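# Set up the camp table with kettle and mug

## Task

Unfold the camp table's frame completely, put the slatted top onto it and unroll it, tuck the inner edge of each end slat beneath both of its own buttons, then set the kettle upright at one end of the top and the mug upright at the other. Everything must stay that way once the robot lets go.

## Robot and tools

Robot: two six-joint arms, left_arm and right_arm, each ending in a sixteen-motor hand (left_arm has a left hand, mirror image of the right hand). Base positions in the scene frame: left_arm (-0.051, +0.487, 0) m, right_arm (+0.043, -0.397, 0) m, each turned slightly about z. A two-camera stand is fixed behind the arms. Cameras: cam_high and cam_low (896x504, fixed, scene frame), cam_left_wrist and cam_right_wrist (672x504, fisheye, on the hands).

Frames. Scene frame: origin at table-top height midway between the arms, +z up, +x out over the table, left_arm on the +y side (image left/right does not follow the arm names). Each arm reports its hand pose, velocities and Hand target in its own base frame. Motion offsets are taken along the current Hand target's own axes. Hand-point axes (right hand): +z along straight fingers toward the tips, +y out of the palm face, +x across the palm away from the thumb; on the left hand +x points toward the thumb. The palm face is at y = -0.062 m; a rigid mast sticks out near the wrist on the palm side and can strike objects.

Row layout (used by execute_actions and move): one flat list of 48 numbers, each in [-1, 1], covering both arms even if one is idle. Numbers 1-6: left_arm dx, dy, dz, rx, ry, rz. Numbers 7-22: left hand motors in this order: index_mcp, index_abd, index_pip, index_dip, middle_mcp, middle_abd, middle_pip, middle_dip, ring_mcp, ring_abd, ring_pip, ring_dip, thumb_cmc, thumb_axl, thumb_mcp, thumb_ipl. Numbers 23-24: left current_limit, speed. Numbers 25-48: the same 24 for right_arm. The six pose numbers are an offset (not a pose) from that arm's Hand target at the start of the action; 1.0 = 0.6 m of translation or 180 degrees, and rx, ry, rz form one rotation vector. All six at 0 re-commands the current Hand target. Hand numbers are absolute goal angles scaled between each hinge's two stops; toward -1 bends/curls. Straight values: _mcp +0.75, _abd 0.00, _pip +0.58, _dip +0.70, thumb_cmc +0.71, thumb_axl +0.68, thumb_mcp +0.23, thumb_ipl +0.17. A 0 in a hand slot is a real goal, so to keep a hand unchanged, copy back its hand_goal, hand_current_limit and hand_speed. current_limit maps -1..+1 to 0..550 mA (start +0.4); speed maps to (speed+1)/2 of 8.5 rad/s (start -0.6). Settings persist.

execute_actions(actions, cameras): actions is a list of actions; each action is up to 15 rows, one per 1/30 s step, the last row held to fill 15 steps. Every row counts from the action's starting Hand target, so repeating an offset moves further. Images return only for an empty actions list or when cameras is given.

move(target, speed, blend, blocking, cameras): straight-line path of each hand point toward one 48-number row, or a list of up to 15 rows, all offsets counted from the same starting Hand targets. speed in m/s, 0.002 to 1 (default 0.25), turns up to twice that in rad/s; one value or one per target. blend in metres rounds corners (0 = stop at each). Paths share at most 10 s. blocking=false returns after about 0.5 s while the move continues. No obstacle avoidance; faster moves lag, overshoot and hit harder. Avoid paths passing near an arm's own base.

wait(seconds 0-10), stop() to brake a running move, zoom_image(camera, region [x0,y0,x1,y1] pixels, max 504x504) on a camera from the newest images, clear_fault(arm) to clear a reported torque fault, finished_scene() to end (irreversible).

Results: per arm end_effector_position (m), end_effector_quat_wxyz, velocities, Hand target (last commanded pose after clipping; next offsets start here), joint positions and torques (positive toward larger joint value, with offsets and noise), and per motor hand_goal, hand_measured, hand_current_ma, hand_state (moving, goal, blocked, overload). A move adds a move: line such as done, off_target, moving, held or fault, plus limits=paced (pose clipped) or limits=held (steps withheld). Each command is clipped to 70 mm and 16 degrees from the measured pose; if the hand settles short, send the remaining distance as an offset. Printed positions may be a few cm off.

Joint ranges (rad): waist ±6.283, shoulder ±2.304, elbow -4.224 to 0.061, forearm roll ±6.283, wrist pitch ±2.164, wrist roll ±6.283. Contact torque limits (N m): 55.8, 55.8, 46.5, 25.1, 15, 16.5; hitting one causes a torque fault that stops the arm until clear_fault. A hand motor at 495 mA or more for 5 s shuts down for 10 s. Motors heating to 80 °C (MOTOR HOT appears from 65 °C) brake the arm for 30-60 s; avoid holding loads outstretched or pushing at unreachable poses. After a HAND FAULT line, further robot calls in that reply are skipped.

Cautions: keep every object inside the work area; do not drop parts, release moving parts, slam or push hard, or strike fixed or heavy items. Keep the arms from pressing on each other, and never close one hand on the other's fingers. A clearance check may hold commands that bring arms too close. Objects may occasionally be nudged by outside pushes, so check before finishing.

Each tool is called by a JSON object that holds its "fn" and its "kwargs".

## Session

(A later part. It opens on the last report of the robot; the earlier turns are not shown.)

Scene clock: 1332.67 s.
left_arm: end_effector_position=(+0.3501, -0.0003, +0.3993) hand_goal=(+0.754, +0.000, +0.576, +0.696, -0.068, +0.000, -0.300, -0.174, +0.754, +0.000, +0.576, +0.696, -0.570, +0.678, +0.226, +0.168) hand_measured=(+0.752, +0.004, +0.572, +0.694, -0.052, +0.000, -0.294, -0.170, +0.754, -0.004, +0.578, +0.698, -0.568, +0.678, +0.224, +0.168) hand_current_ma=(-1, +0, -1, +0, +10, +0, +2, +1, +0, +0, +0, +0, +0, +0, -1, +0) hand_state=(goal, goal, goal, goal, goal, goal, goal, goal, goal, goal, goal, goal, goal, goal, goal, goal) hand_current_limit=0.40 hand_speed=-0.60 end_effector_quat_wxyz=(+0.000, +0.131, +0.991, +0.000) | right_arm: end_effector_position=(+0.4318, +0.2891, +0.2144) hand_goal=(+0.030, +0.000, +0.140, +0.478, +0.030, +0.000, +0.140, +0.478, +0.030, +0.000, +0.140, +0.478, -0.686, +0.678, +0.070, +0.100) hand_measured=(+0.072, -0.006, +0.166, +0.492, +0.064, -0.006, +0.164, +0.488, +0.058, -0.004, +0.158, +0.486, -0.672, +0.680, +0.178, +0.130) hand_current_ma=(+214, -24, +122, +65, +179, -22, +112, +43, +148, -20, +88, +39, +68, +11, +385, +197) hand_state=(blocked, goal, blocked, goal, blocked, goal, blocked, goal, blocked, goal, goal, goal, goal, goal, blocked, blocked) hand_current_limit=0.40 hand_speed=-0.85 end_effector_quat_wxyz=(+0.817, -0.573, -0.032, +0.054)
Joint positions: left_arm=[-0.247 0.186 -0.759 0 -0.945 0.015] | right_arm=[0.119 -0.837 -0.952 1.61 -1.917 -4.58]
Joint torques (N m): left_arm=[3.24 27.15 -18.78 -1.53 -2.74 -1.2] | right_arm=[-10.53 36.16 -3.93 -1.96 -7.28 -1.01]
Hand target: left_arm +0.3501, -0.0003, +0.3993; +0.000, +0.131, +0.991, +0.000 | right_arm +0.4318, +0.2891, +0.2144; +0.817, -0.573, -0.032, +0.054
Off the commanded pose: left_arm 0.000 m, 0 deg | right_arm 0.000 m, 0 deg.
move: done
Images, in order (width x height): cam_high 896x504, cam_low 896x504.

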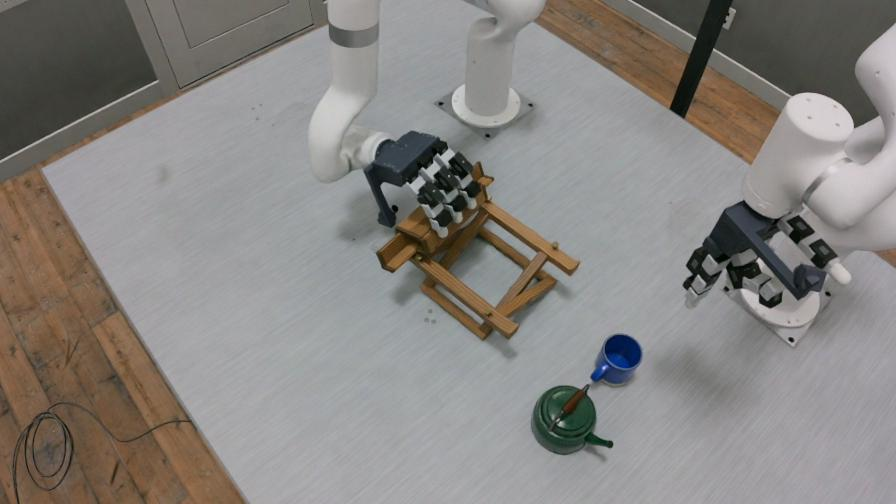

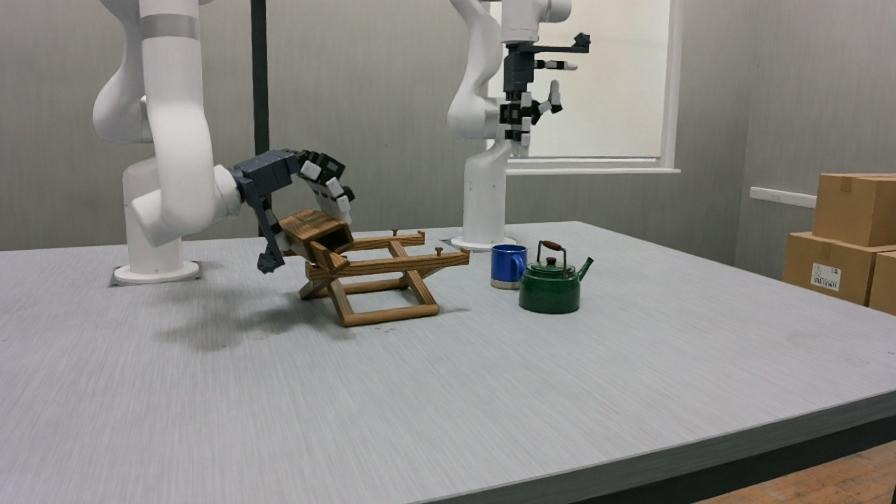

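{"fn": "zoom_image", "kwargs": {"camera": "cam_high", "region": [400, 200, 600, 350]}}

{"fn": "zoom_image", "kwargs": {"camera": "cam_low", "region": [290, 200, 480, 340]}}

Scaled by 2.520 from the camera's 896x504 image, which has a finer 1280x720 frame.

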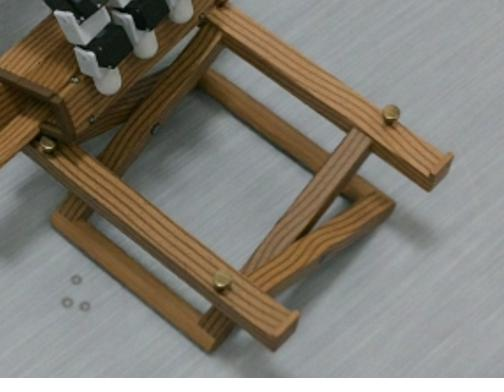

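Scaled by 2.653 from the camera's 896x504 image, which has a finer 1280x720 frame.

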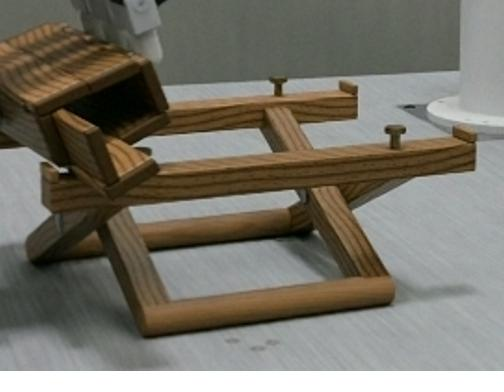

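{"fn": "move", "kwargs": {"target": [0,0,0,0,0,0,0.754,0,0.576,0.696,-0.068,0,-0.3,-0.174,0.754,0,0.576,0.696,-0.571,0.678,0.226,0.168,0.4,-0.6,0,-0.0313,0.0114,0,0,0,0.03,0,0.139,0.478,0.03,0,0.139,0.478,0.03,0,0.139,0.478,-0.686,0.678,0.07,0.1,0.4,-0.85], "cameras": ["cam_high","cam_low"], "speed": 0.04}}

{"fn": "zoom_image", "kwargs": {"camera": "cam_low", "region": [240, 150, 480, 340]}}

{"fn": "zoom_image", "kwargs": {"camera": "cam_high", "region": [350, 100, 600, 350]}}

Scene clock: 1350.90 s.
left_arm: end_effector_position=(+0.3501, -0.0003, +0.3993) hand_goal=(+0.754, +0.000, +0.576, +0.696, -0.068, +0.000, -0.300, -0.174, +0.754, +0.000, +0.576, +0.696, -0.570, +0.678, +0.226, +0.168) hand_measured=(+0.752, +0.004, +0.572, +0.694, -0.052, +0.000, -0.294, -0.170, +0.754, -0.004, +0.578, +0.698, -0.568, +0.678, +0.224, +0.168) hand_current_ma=(-1, +0, -1, +0, +10, +0, +2, +1, +0, +0, +0, +0, +0, +0, -1, +0) hand_state=(goal, goal, goal, goal, goal, goal, goal, goal, goal, goal, goal, goal, goal, goal, goal, goal) hand_current_limit=0.40 hand_speed=-0.60 end_effector_quat_wxyz=(+0.000, +0.131, +0.991, +0.000) | right_arm: end_effector_position=(+0.4320, +0.2891, +0.2344) hand_goal=(+0.030, +0.000, +0.140, +0.478, +0.030, +0.000, +0.140, +0.478, +0.030, +0.000, +0.140, +0.478, -0.686, +0.678, +0.070, +0.100) hand_measured=(+0.052, -0.006, +0.166, +0.492, +0.046, -0.006, +0.162, +0.488, +0.040, -0.004, +0.156, +0.486, -0.670, +0.680, +0.198, +0.130) hand_current_ma=(+118, -24, +122, +65, +78, -22, +110, +43, +46, -18, +75, +39, +79, +11, +385, +199) hand_state=(blocked, goal, blocked, goal, goal, goal, blocked, goal, goal, goal, goal, goal, goal, goal, blocked, blocked) hand_current_limit=0.40 hand_speed=-0.85 end_effector_quat_wxyz=(+0.817, -0.573, -0.032, +0.054)
Joint positions: left_arm=[-0.247 0.186 -0.759 0 -0.945 0.015] | right_arm=[0.119 -0.79 -0.936 1.621 -1.916 -4.546]
Joint torques (N m): left_arm=[2.83 26.92 -19.35 -0.52 -2.73 -1.04] | right_arm=[-5.68 35.39 -4.72 3.97 0.16 1.01]
Hand target: left_arm +0.3501, -0.0003, +0.3993; +0.000, +0.131, +0.991, +0.000 | right_arm +0.4320, +0.2891, +0.2344; +0.817, -0.573, -0.032, +0.054
Off the commanded pose: left_arm 0.000 m, 0 deg | right_arm 0.000 m, 0 deg.
move: done
Images, in order (width x height): cam_high 896x504, cam_low 896x504.

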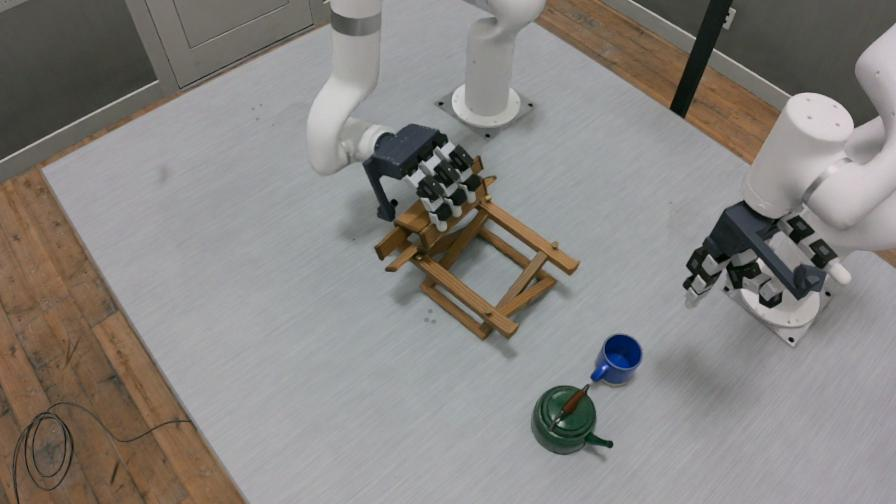

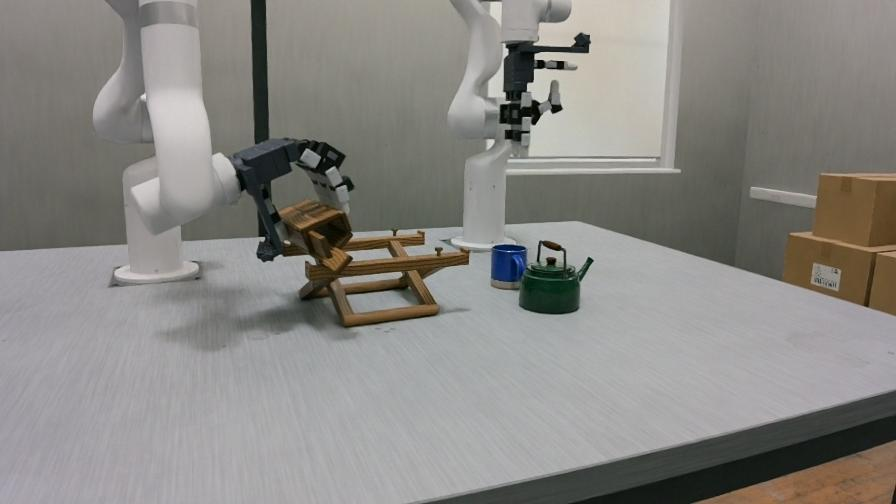

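Scaled by 2.100 from the camera's 896x504 image, which has a finer 1280x720 frame.

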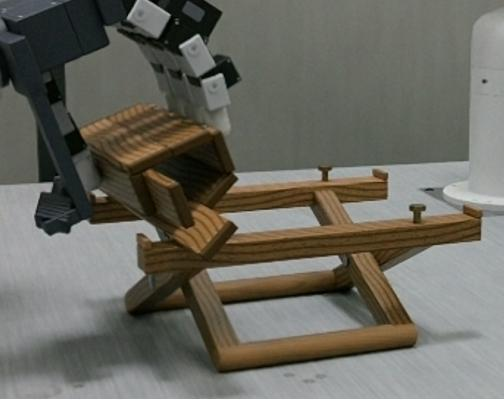

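Scaled by 2.016 from the camera's 896x504 image, which has a finer 1280x720 frame.

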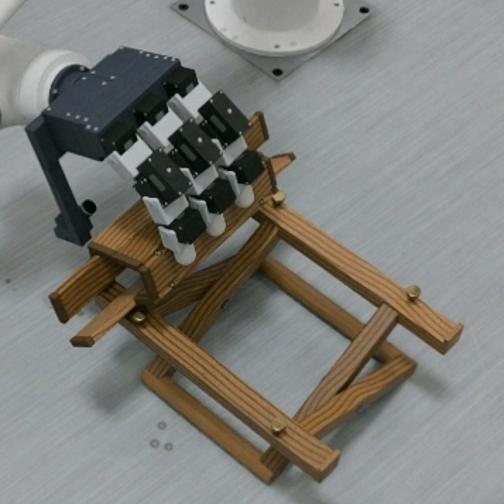

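{"fn": "zoom_image", "kwargs": {"camera": "cam_high", "region": [365, 150, 505, 290]}}

{"fn": "zoom_image", "kwargs": {"camera": "cam_low", "region": [260, 180, 380, 300]}}

Scaled by 3.600 from the camera's 896x504 image, which has a finer 1280x720 frame.

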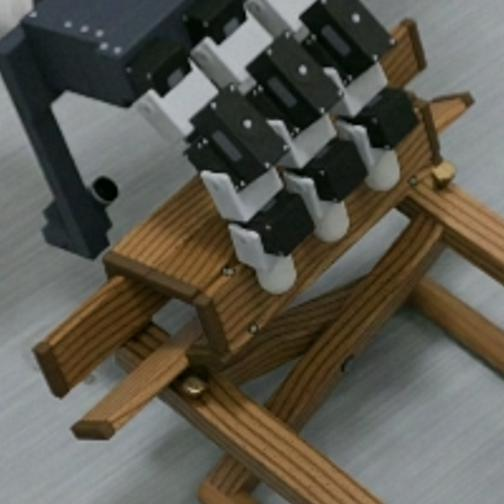

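Scaled by 4.200 from the camera's 896x504 image, which has a finer 1280x720 frame.

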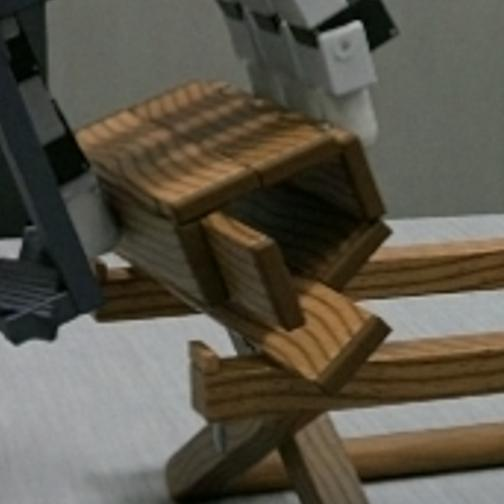

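{"fn": "move", "kwargs": {"target": [0,0,0,0,0,0,0.754,0,0.576,0.696,-0.068,0,-0.3,-0.174,0.754,0,0.576,0.696,-0.571,0.678,0.226,0.168,0.4,-0.6,-0.0108,0.0137,0.0309,-0.111,0.0084,-0.003,0.02,0,0.139,0.478,0.02,0,0.139,0.478,0.02,0,0.139,0.478,-0.686,0.678,0.07,0.1,0.5,-0.85], "cameras": ["cam_high","cam_low"], "speed": 0.04}}

{"fn": "zoom_image", "kwargs": {"camera": "cam_low", "region": [260, 180, 380, 300]}}

{"fn": "zoom_image", "kwargs": {"camera": "cam_high", "region": [365, 150, 505, 290]}}

Scene clock: 1396.27 s.
left_arm: end_effector_position=(+0.3501, -0.0003, +0.3993) hand_goal=(+0.754, +0.000, +0.576, +0.696, -0.068, +0.000, -0.300, -0.174, +0.754, +0.000, +0.576, +0.696, -0.570, +0.678, +0.226, +0.168) hand_measured=(+0.752, +0.004, +0.572, +0.694, -0.052, +0.000, -0.294, -0.170, +0.754, -0.004, +0.578, +0.698, -0.568, +0.678, +0.224, +0.168) hand_current_ma=(-1, +0, -1, +0, +10, +0, +2, +1, +0, +0, +0, +0, +0, +0, -1, +0) hand_state=(goal, goal, goal, goal, goal, goal, goal, goal, goal, goal, goal, goal, goal, goal, goal, goal) hand_current_limit=0.40 hand_speed=-0.60 end_effector_quat_wxyz=(+0.000, +0.131, +0.991, +0.000) | right_arm: end_effector_position=(+0.4231, +0.3084, +0.2331) hand_goal=(+0.020, +0.000, +0.140, +0.478, +0.020, +0.000, +0.140, +0.478, +0.020, +0.000, +0.140, +0.478, -0.686, +0.678, +0.070, +0.100) hand_measured=(+0.050, -0.006, +0.166, +0.492, +0.044, -0.006, +0.162, +0.488, +0.036, -0.004, +0.156, +0.486, -0.668, +0.680, +0.198, +0.132) hand_current_ma=(+159, -24, +122, +65, +118, -22, +110, +43, +81, -16, +75, +39, +93, +11, +413, +204) hand_state=(blocked, goal, blocked, goal, blocked, goal, blocked, goal, goal, goal, goal, goal, goal, goal, blocked, blocked) hand_current_limit=0.50 hand_speed=-0.85 end_effector_quat_wxyz=(+0.706, -0.707, -0.033, +0.037)
Joint positions: left_arm=[-0.247 0.186 -0.759 0 -0.945 0.015] | right_arm=[0.194 -0.591 -0.864 1.663 -1.545 -4.435]
Joint torques (N m): left_arm=[1.72 27.84 -19.71 -0.69 -2.74 -1.2] | right_arm=[5.8 32.85 -6.62 3.66 0.53 0.96]
Hand target: left_arm +0.3501, -0.0003, +0.3993; +0.000, +0.131, +0.991, +0.000 | right_arm +0.4231, +0.3084, +0.2331; +0.706, -0.707, -0.033, +0.037
Off the commanded pose: left_arm 0.000 m, 0 deg | right_arm 0.000 m, 0 deg.
move: done
Images, in order (width x height): cam_high 896x504, cam_low 896x504.

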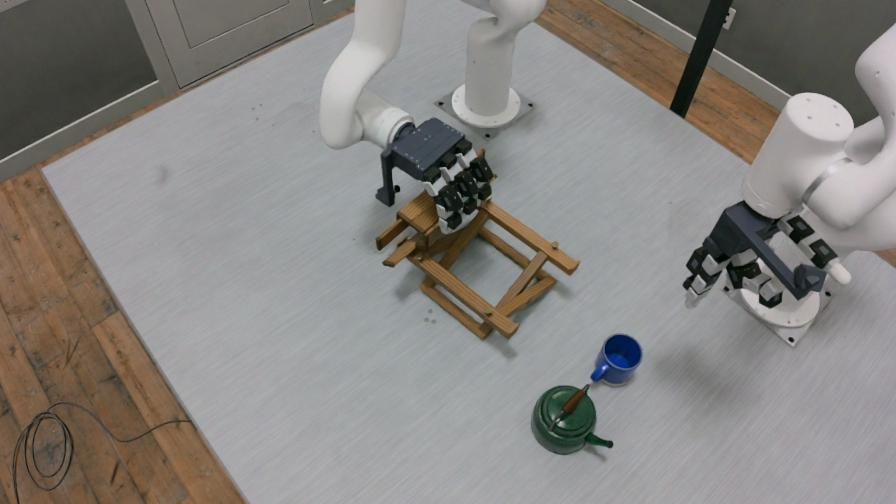

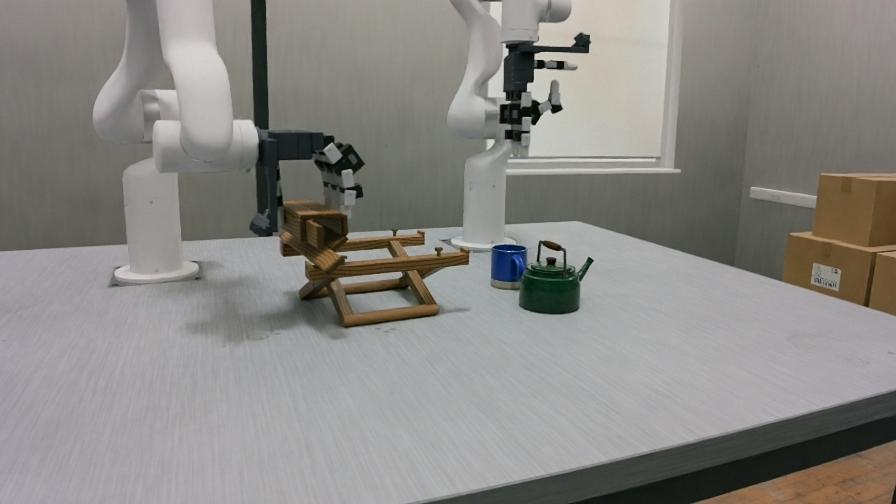

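Scaled by 4.200 from the camera's 896x504 image, which has a finer 1280x720 frame.

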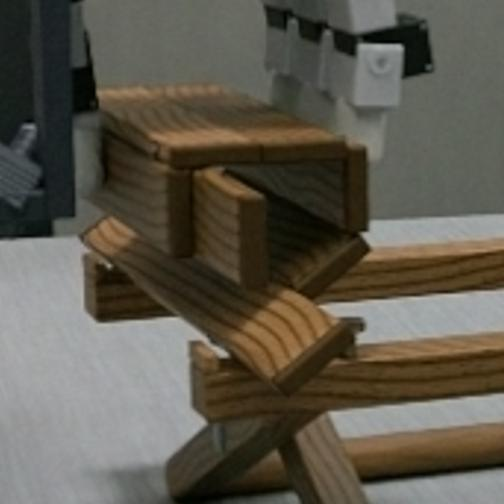

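Scaled by 3.600 from the camera's 896x504 image, which has a finer 1280x720 frame.

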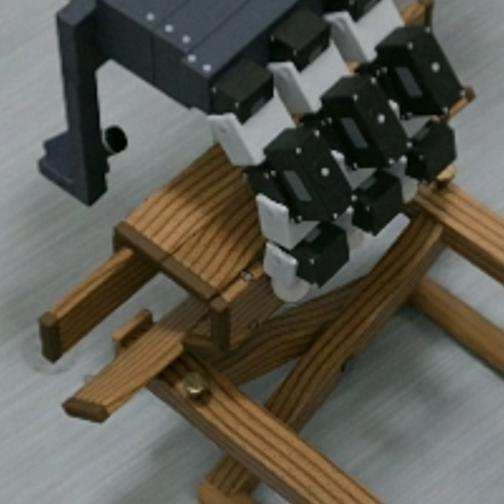

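{"fn": "move", "kwargs": {"target": [[0,0,0,0,0,0,0.754,0,0.576,0.696,-0.068,0,-0.3,-0.174,0.754,0,0.576,0.696,-0.571,0.678,0.226,0.168,0.4,-0.6,-0.0053,0.0058,-0.0047,0,0.0028,0,0.02,0,0.139,0.478,0.02,0,0.139,0.478,0.02,0,0.139,0.478,-0.686,0.678,0.07,0.1,0.5,-0.85],[0,0,0,0,0,0,0.754,0,0.576,0.696,-0.068,0,-0.3,-0.174,0.754,0,0.576,0.696,-0.571,0.678,0.226,0.168,0.4,-0.6,-0.0045,0.0297,0.0098,0,0.0028,0,0.02,0,0.139,0.478,0.02,0,0.139,0.478,0.02,0,0.139,0.478,-0.686,0.678,0.07,0.1,0.5,-0.85]], "cameras": ["cam_high","cam_low"], "speed": 0.04}}

{"fn": "zoom_image", "kwargs": {"camera": "cam_low", "region": [260, 180, 380, 300]}}

{"fn": "zoom_image", "kwargs": {"camera": "cam_high", "region": [365, 150, 505, 290]}}

Scene clock: 1422.30 s.
left_arm: end_effector_position=(+0.3501, -0.0003, +0.3993) hand_goal=(+0.754, +0.000, +0.576, +0.696, -0.068, +0.000, -0.300, -0.174, +0.754, +0.000, +0.576, +0.696, -0.570, +0.678, +0.226, +0.168) hand_measured=(+0.752, +0.004, +0.572, +0.694, -0.052, +0.000, -0.294, -0.170, +0.754, -0.004, +0.578, +0.698, -0.568, +0.678, +0.224, +0.168) hand_current_ma=(-1, +0, -1, +0, +10, +0, +2, +1, +0, +0, +0, +0, +0, +0, -1, +0) hand_state=(goal, goal, goal, goal, goal, goal, goal, goal, goal, goal, goal, goal, goal, goal, goal, goal) hand_current_limit=0.40 hand_speed=-0.60 end_effector_quat_wxyz=(+0.000, +0.131, +0.991, +0.000) | right_arm: end_effector_position=(+0.4197, +0.3139, +0.2153) hand_goal=(+0.020, +0.000, +0.140, +0.478, +0.020, +0.000, +0.140, +0.478, +0.020, +0.000, +0.140, +0.478, -0.686, +0.678, +0.070, +0.100) hand_measured=(+0.054, -0.006, +0.166, +0.492, +0.044, -0.006, +0.162, +0.488, +0.036, -0.004, +0.156, +0.486, -0.664, +0.680, +0.198, +0.132) hand_current_ma=(+175, -29, +122, +65, +119, -22, +110, +47, +77, -15, +75, +39, +110, +11, +412, +204) hand_state=(blocked, goal, blocked, goal, blocked, goal, blocked, goal, goal, goal, goal, goal, blocked, goal, blocked, blocked) hand_current_limit=0.50 hand_speed=-0.85 end_effector_quat_wxyz=(+0.706, -0.707, -0.030, +0.033)
Joint positions: left_arm=[-0.247 0.186 -0.759 0 -0.945 0.015] | right_arm=[0.207 -0.625 -0.858 1.685 -1.543 -4.476]
Joint torques (N m): left_arm=[2.06 27.29 -20.31 -0.87 -2.79 -1.17] | right_arm=[4.15 20.85 -16.21 3.6 0.49 -1.22]
Hand target: left_arm +0.3501, -0.0003, +0.3993; +0.000, +0.131, +0.991, +0.000 | right_arm +0.4197, +0.3140, +0.2153; +0.706, -0.707, -0.030, +0.033
Off the commanded pose: left_arm 0.000 m, 0 deg | right_arm 0.000 m, 0 deg.
move: done
Images, in order (width x height): cam_high 896x504, cam_low 896x504.

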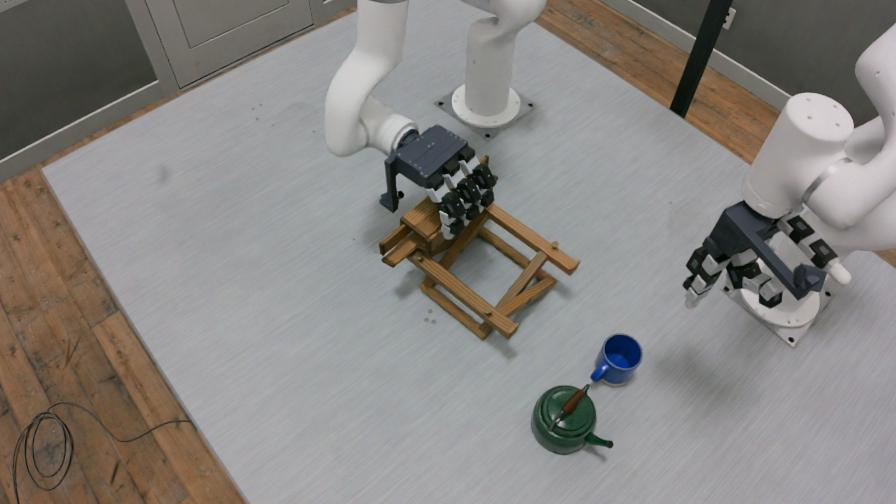

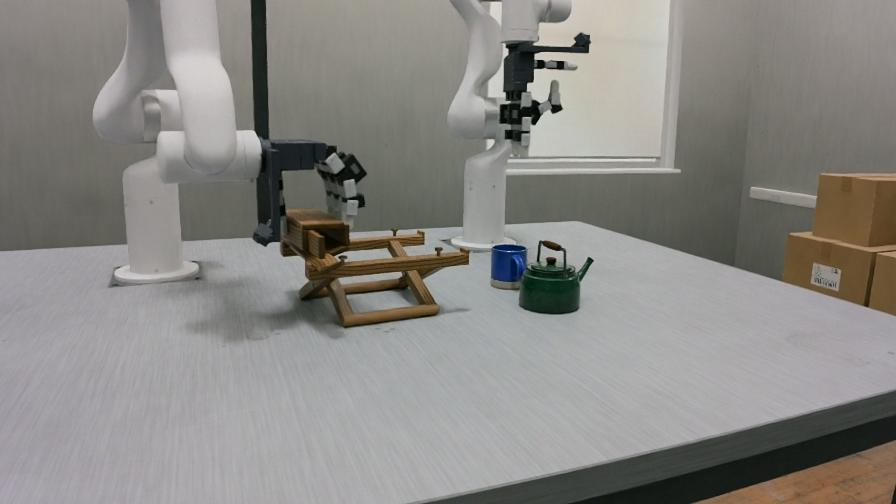

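Scaled by 4.200 from the camera's 896x504 image, which has a finer 1280x720 frame.

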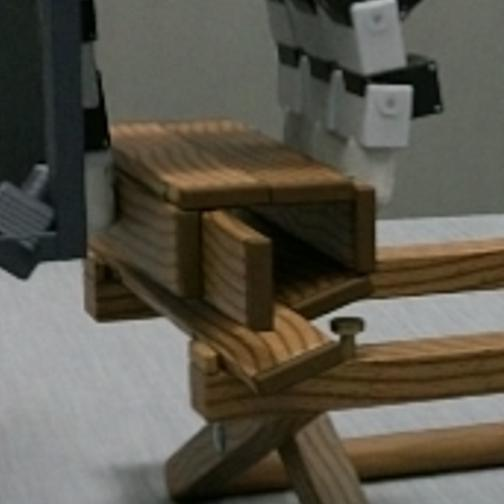

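Scaled by 3.600 from the camera's 896x504 image, which has a finer 1280x720 frame.

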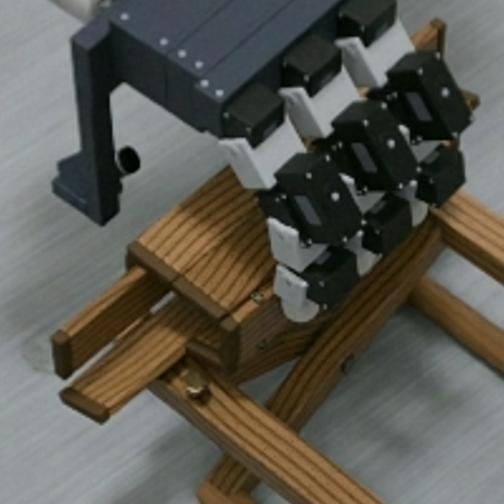

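{"fn": "move", "kwargs": {"target": [[0,0,0,0,0,0,0.754,0,0.576,0.696,-0.068,0,-0.3,-0.174,0.754,0,0.576,0.696,-0.571,0.678,0.226,0.168,0.4,-0.6,0.0004,0.0307,0.0097,0,0,0,0.02,0,0.139,0.478,0.02,0,0.139,0.478,0.02,0,0.139,0.478,-0.686,0.678,0.07,0.1,0.5,-0.85],[0,0,0,0,0,0,0.754,0,0.576,0.696,-0.068,0,-0.3,-0.174,0.754,0,0.576,0.696,-0.571,0.678,0.226,0.168,0.4,-0.6,0.0005,0.0463,0.011,0,0,0,0.02,0,0.139,0.478,0.02,0,0.139,0.478,0.02,0,0.139,0.478,-0.686,0.678,0.07,0.1,0.5,-0.85]], "cameras": ["cam_high","cam_low"], "speed": 0.03}}

{"fn": "zoom_image", "kwargs": {"camera": "cam_low", "region": [260, 180, 380, 300]}}

{"fn": "zoom_image", "kwargs": {"camera": "cam_high", "region": [365, 150, 505, 290]}}

Scene clock: 1432.30 s.
left_arm: end_effector_position=(+0.3501, -0.0003, +0.3993) hand_goal=(+0.754, +0.000, +0.576, +0.696, -0.068, +0.000, -0.300, -0.174, +0.754, +0.000, +0.576, +0.696, -0.570, +0.678, +0.226, +0.168) hand_measured=(+0.752, +0.004, +0.572, +0.694, -0.052, +0.000, -0.294, -0.170, +0.754, -0.004, +0.578, +0.698, -0.568, +0.678, +0.224, +0.168) hand_current_ma=(-1, +0, -1, +0, +10, +0, +2, +1, +0, +0, +0, +0, +0, +0, -1, +0) hand_state=(goal, goal, goal, goal, goal, goal, goal, goal, goal, goal, goal, goal, goal, goal, goal, goal) hand_current_limit=0.40 hand_speed=-0.60 end_effector_quat_wxyz=(+0.000, +0.131, +0.991, +0.000) | right_arm: end_effector_position=(+0.4193, +0.3205, +0.1875) hand_goal=(+0.020, +0.000, +0.140, +0.478, +0.020, +0.000, +0.140, +0.478, +0.020, +0.000, +0.140, +0.478, -0.686, +0.678, +0.070, +0.100) hand_measured=(+0.056, -0.006, +0.166, +0.492, +0.048, -0.004, +0.162, +0.488, +0.040, -0.004, +0.156, +0.486, -0.674, +0.680, +0.198, +0.130) hand_current_ma=(+191, -22, +122, +65, +140, -17, +110, +47, +102, -13, +75, +39, +55, +11, +413, +198) hand_state=(blocked, goal, blocked, goal, blocked, goal, blocked, goal, blocked, goal, goal, goal, goal, goal, blocked, blocked) hand_current_limit=0.50 hand_speed=-0.85 end_effector_quat_wxyz=(+0.706, -0.707, -0.030, +0.033)
Joint positions: left_arm=[-0.247 0.186 -0.759 0 -0.945 0.015] | right_arm=[0.22 -0.692 -0.874 1.7 -1.547 -4.527]
Joint torques (N m): left_arm=[2.04 26.72 -20.23 -0.57 -2.59 -1.1] | right_arm=[6.05 18.04 -14.09 3.32 -5.04 -1.29]
Hand target: left_arm +0.3501, -0.0003, +0.3993; +0.000, +0.131, +0.991, +0.000 | right_arm +0.4193, +0.3205, +0.1875; +0.706, -0.707, -0.030, +0.033
Off the commanded pose: left_arm 0.000 m, 0 deg | right_arm 0.000 m, 0 deg.
move: done
Images, in order (width x height): cam_high 896x504, cam_low 896x504.

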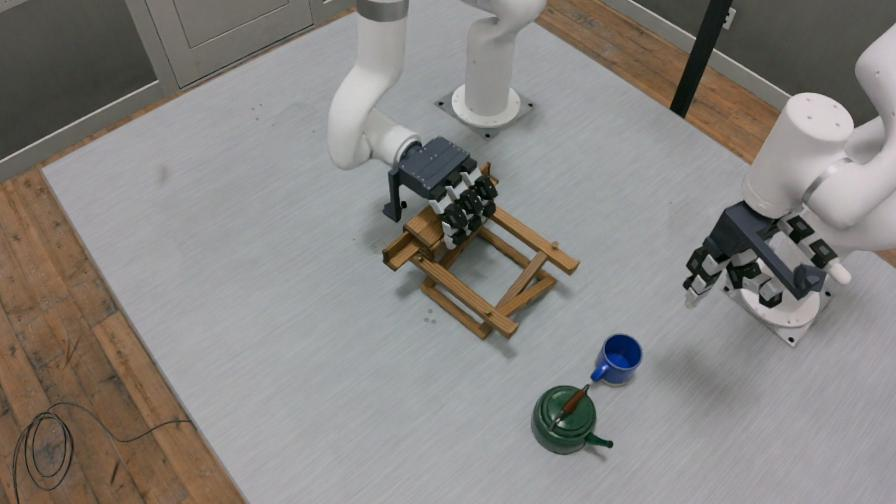

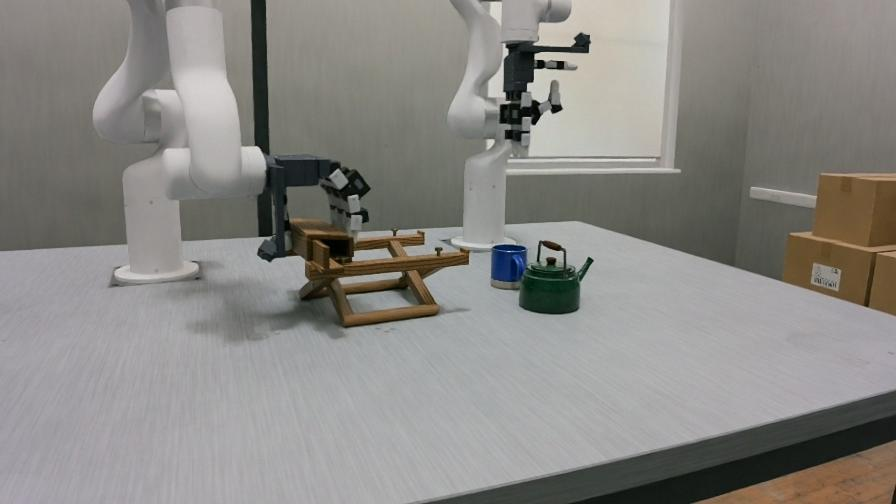

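Scaled by 4.200 from the camera's 896x504 image, which has a finer 1280x720 frame.

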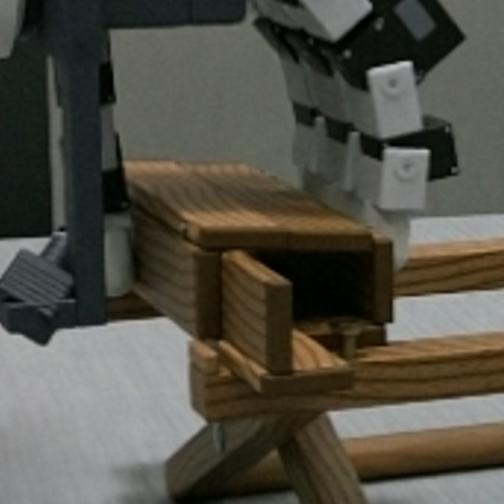

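Scaled by 3.600 from the camera's 896x504 image, which has a finer 1280x720 frame.

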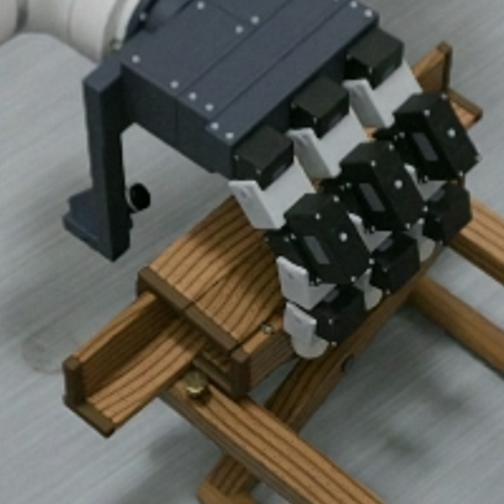

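{"fn": "move", "kwargs": {"target": [[0,0,0,0,0,0,0.754,0,0.576,0.696,-0.068,0,-0.3,-0.174,0.754,0,0.576,0.696,-0.571,0.678,0.226,0.168,0.4,-0.6,0,0.0067,0,0,0,0,0.02,0,0.139,0.478,0.02,0,0.139,0.478,0.02,0,0.139,0.478,-0.686,0.678,0.07,0.1,0.5,-0.85]], "cameras": ["cam_high","cam_low"], "speed": 0.02}}

{"fn": "zoom_image", "kwargs": {"camera": "cam_low", "region": [290, 215, 360, 285]}}

{"fn": "zoom_image", "kwargs": {"camera": "cam_high", "region": [370, 210, 440, 280]}}

Scene clock: 1443.23 s.
left_arm: end_effector_position=(+0.3501, -0.0003, +0.3993) hand_goal=(+0.754, +0.000, +0.576, +0.696, -0.068, +0.000, -0.300, -0.174, +0.754, +0.000, +0.576, +0.696, -0.570, +0.678, +0.226, +0.168) hand_measured=(+0.752, +0.004, +0.572, +0.694, -0.052, +0.000, -0.294, -0.170, +0.754, -0.004, +0.578, +0.698, -0.568, +0.678, +0.224, +0.168) hand_current_ma=(-1, +0, -1, +0, +10, +0, +2, +1, +0, +0, +0, +0, +0, +0, -1, +0) hand_state=(goal, goal, goal, goal, goal, goal, goal, goal, goal, goal, goal, goal, goal, goal, goal, goal) hand_current_limit=0.40 hand_speed=-0.60 end_effector_quat_wxyz=(+0.000, +0.131, +0.991, +0.000) | right_arm: end_effector_position=(+0.4192, +0.3205, +0.1835) hand_goal=(+0.020, +0.000, +0.140, +0.478, +0.020, +0.000, +0.140, +0.478, +0.020, +0.000, +0.140, +0.478, -0.686, +0.678, +0.070, +0.100) hand_measured=(+0.056, -0.006, +0.166, +0.492, +0.048, -0.004, +0.162, +0.488, +0.040, -0.004, +0.156, +0.486, -0.678, +0.680, +0.198, +0.130) hand_current_ma=(+191, -21, +122, +65, +140, -17, +110, +47, +102, -13, +75, +39, +40, +11, +413, +198) hand_state=(blocked, goal, blocked, goal, blocked, goal, blocked, goal, blocked, goal, goal, goal, goal, goal, blocked, blocked) hand_current_limit=0.50 hand_speed=-0.85 end_effector_quat_wxyz=(+0.706, -0.707, -0.030, +0.033)
Joint positions: left_arm=[-0.247 0.186 -0.759 0 -0.945 0.015] | right_arm=[0.22 -0.701 -0.876 1.7 -1.548 -4.534]
Joint torques (N m): left_arm=[1.72 24.72 -19.49 -0.28 -2.81 -1.2] | right_arm=[5.46 18.53 -14.19 3.37 -5.08 -1.3]
Hand target: left_arm +0.3501, -0.0003, +0.3993; +0.000, +0.131, +0.991, +0.000 | right_arm +0.4192, +0.3205, +0.1835; +0.706, -0.707, -0.030, +0.033
Off the commanded pose: left_arm 0.000 m, 0 deg | right_arm 0.000 m, 0 deg.
move: done
Images, in order (width x height): cam_high 896x504, cam_low 896x504.

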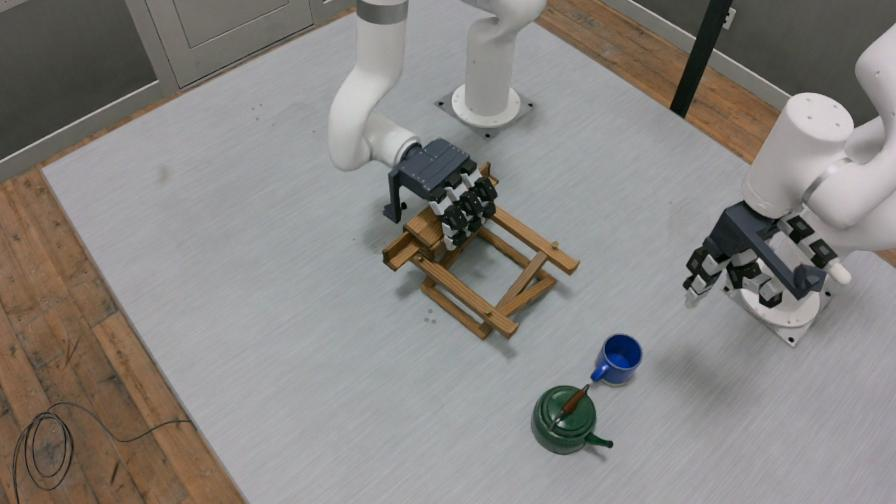

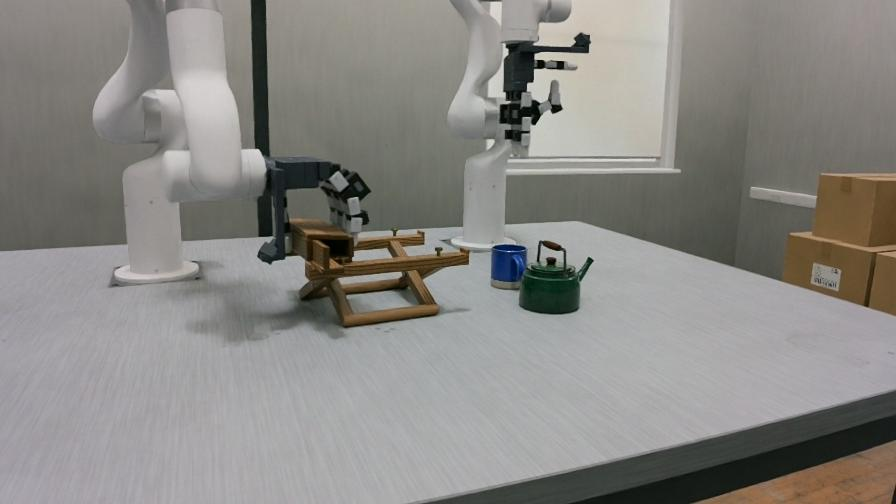

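Scaled by 7.200 from the camera's 896x504 image, which has a finer 1280x720 frame.

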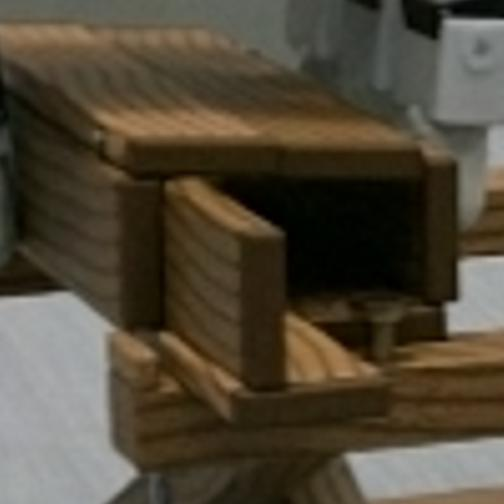

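Scaled by 7.200 from the camera's 896x504 image, which has a finer 1280x720 frame.

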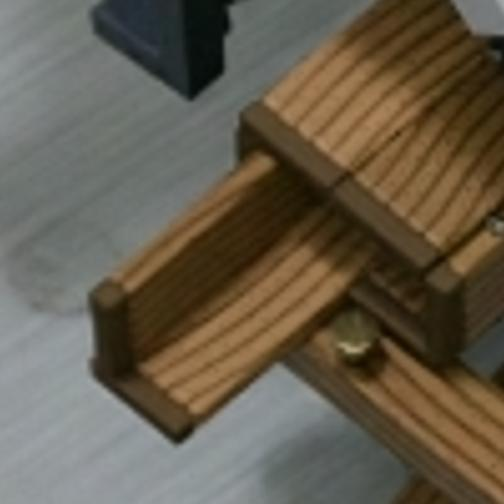

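{"fn": "move", "kwargs": {"target": [[0,0,0,0,0,0,0.754,0,0.576,0.696,-0.068,0,-0.3,-0.174,0.754,0,0.576,0.696,-0.571,0.678,0.226,0.168,0.4,-0.6,0.001,0.001,0.0217,0,0,0,0.02,0,0.139,0.478,0.02,0,0.139,0.478,0.02,0,0.139,0.478,-0.686,0.678,0.07,0.1,0.5,-0.85]], "cameras": ["cam_high","cam_low"], "speed": 0.02}}

{"fn": "zoom_image", "kwargs": {"camera": "cam_low", "region": [290, 215, 360, 285]}}

{"fn": "zoom_image", "kwargs": {"camera": "cam_high", "region": [370, 210, 440, 280]}}

Scene clock: 1448.97 s.
left_arm: end_effector_position=(+0.3501, -0.0003, +0.3993) hand_goal=(+0.754, +0.000, +0.576, +0.696, -0.068, +0.000, -0.300, -0.174, +0.754, +0.000, +0.576, +0.696, -0.570, +0.678, +0.226, +0.168) hand_measured=(+0.752, +0.004, +0.572, +0.694, -0.052, +0.000, -0.294, -0.170, +0.754, -0.004, +0.578, +0.698, -0.568, +0.678, +0.224, +0.168) hand_current_ma=(-1, +0, -1, +0, +10, +0, +2, +1, +0, +0, +0, +0, +0, +0, -1, +0) hand_state=(goal, goal, goal, goal, goal, goal, goal, goal, goal, goal, goal, goal, goal, goal, goal, goal) hand_current_limit=0.40 hand_speed=-0.60 end_effector_quat_wxyz=(+0.000, +0.131, +0.991, +0.000) | right_arm: end_effector_position=(+0.4187, +0.3335, +0.1829) hand_goal=(+0.020, +0.000, +0.140, +0.478, +0.020, +0.000, +0.140, +0.478, +0.020, +0.000, +0.140, +0.478, -0.686, +0.678, +0.070, +0.100) hand_measured=(+0.046, -0.004, +0.158, +0.484, +0.034, -0.004, +0.154, +0.484, +0.022, -0.002, +0.148, +0.484, -0.678, +0.680, +0.198, +0.130) hand_current_ma=(+136, -19, +89, +32, +68, -15, +66, +26, +13, -11, +33, +25, +41, +11, +413, +198) hand_state=(blocked, goal, goal, goal, goal, goal, goal, goal, goal, goal, goal, goal, goal, goal, blocked, blocked) hand_current_limit=0.50 hand_speed=-0.85 end_effector_quat_wxyz=(+0.706, -0.707, -0.030, +0.033)
Joint positions: left_arm=[-0.247 0.186 -0.759 0 -0.945 0.015] | right_arm=[0.247 -0.706 -0.883 1.727 -1.543 -4.532]
Joint torques (N m): left_arm=[4.6 26.72 -20.07 -0.3 -2.74 -0.99] | right_arm=[7.77 17.98 -14.54 2.83 1.79 0.92]
Hand target: left_arm +0.3501, -0.0003, +0.3993; +0.000, +0.131, +0.991, +0.000 | right_arm +0.4187, +0.3335, +0.1828; +0.706, -0.707, -0.030, +0.033
Off the commanded pose: left_arm 0.000 m, 0 deg | right_arm 0.000 m, 0 deg.
move: done
Images, in order (width x height): cam_high 896x504, cam_low 896x504.

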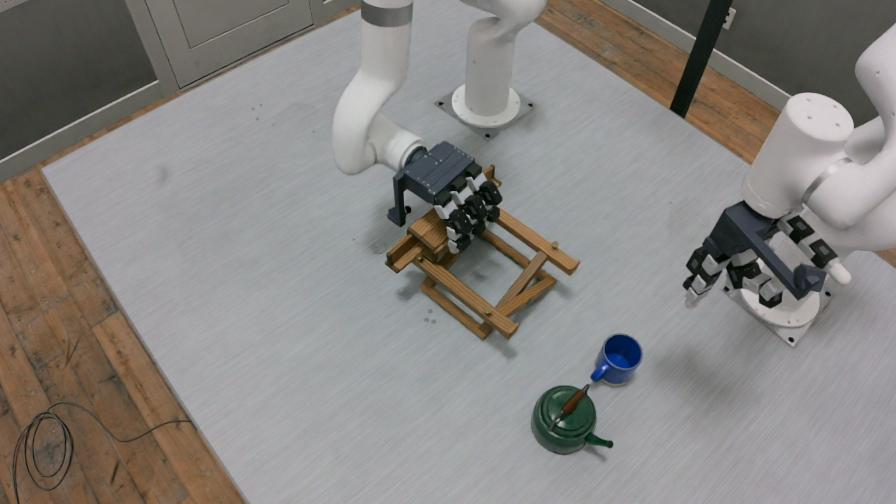

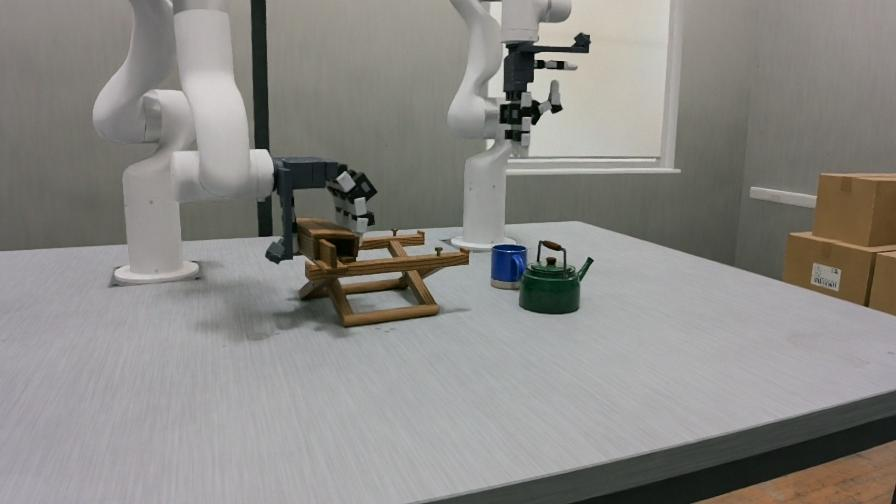

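Scaled by 7.200 from the camera's 896x504 image, which has a finer 1280x720 frame.

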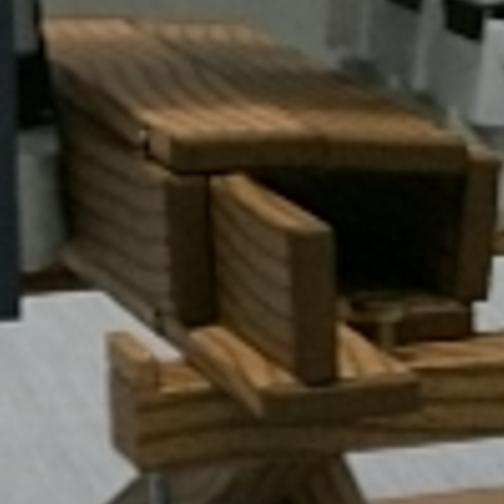

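Scaled by 7.200 from the camera's 896x504 image, which has a finer 1280x720 frame.

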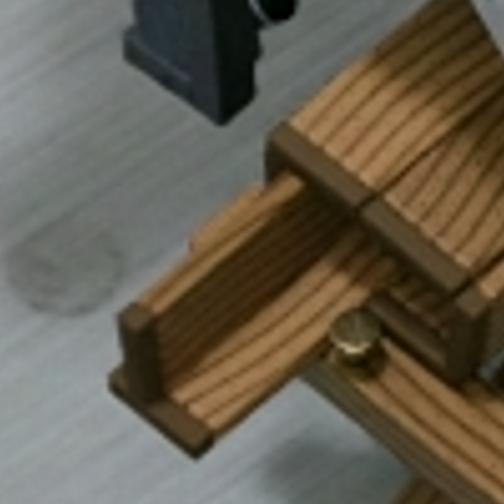

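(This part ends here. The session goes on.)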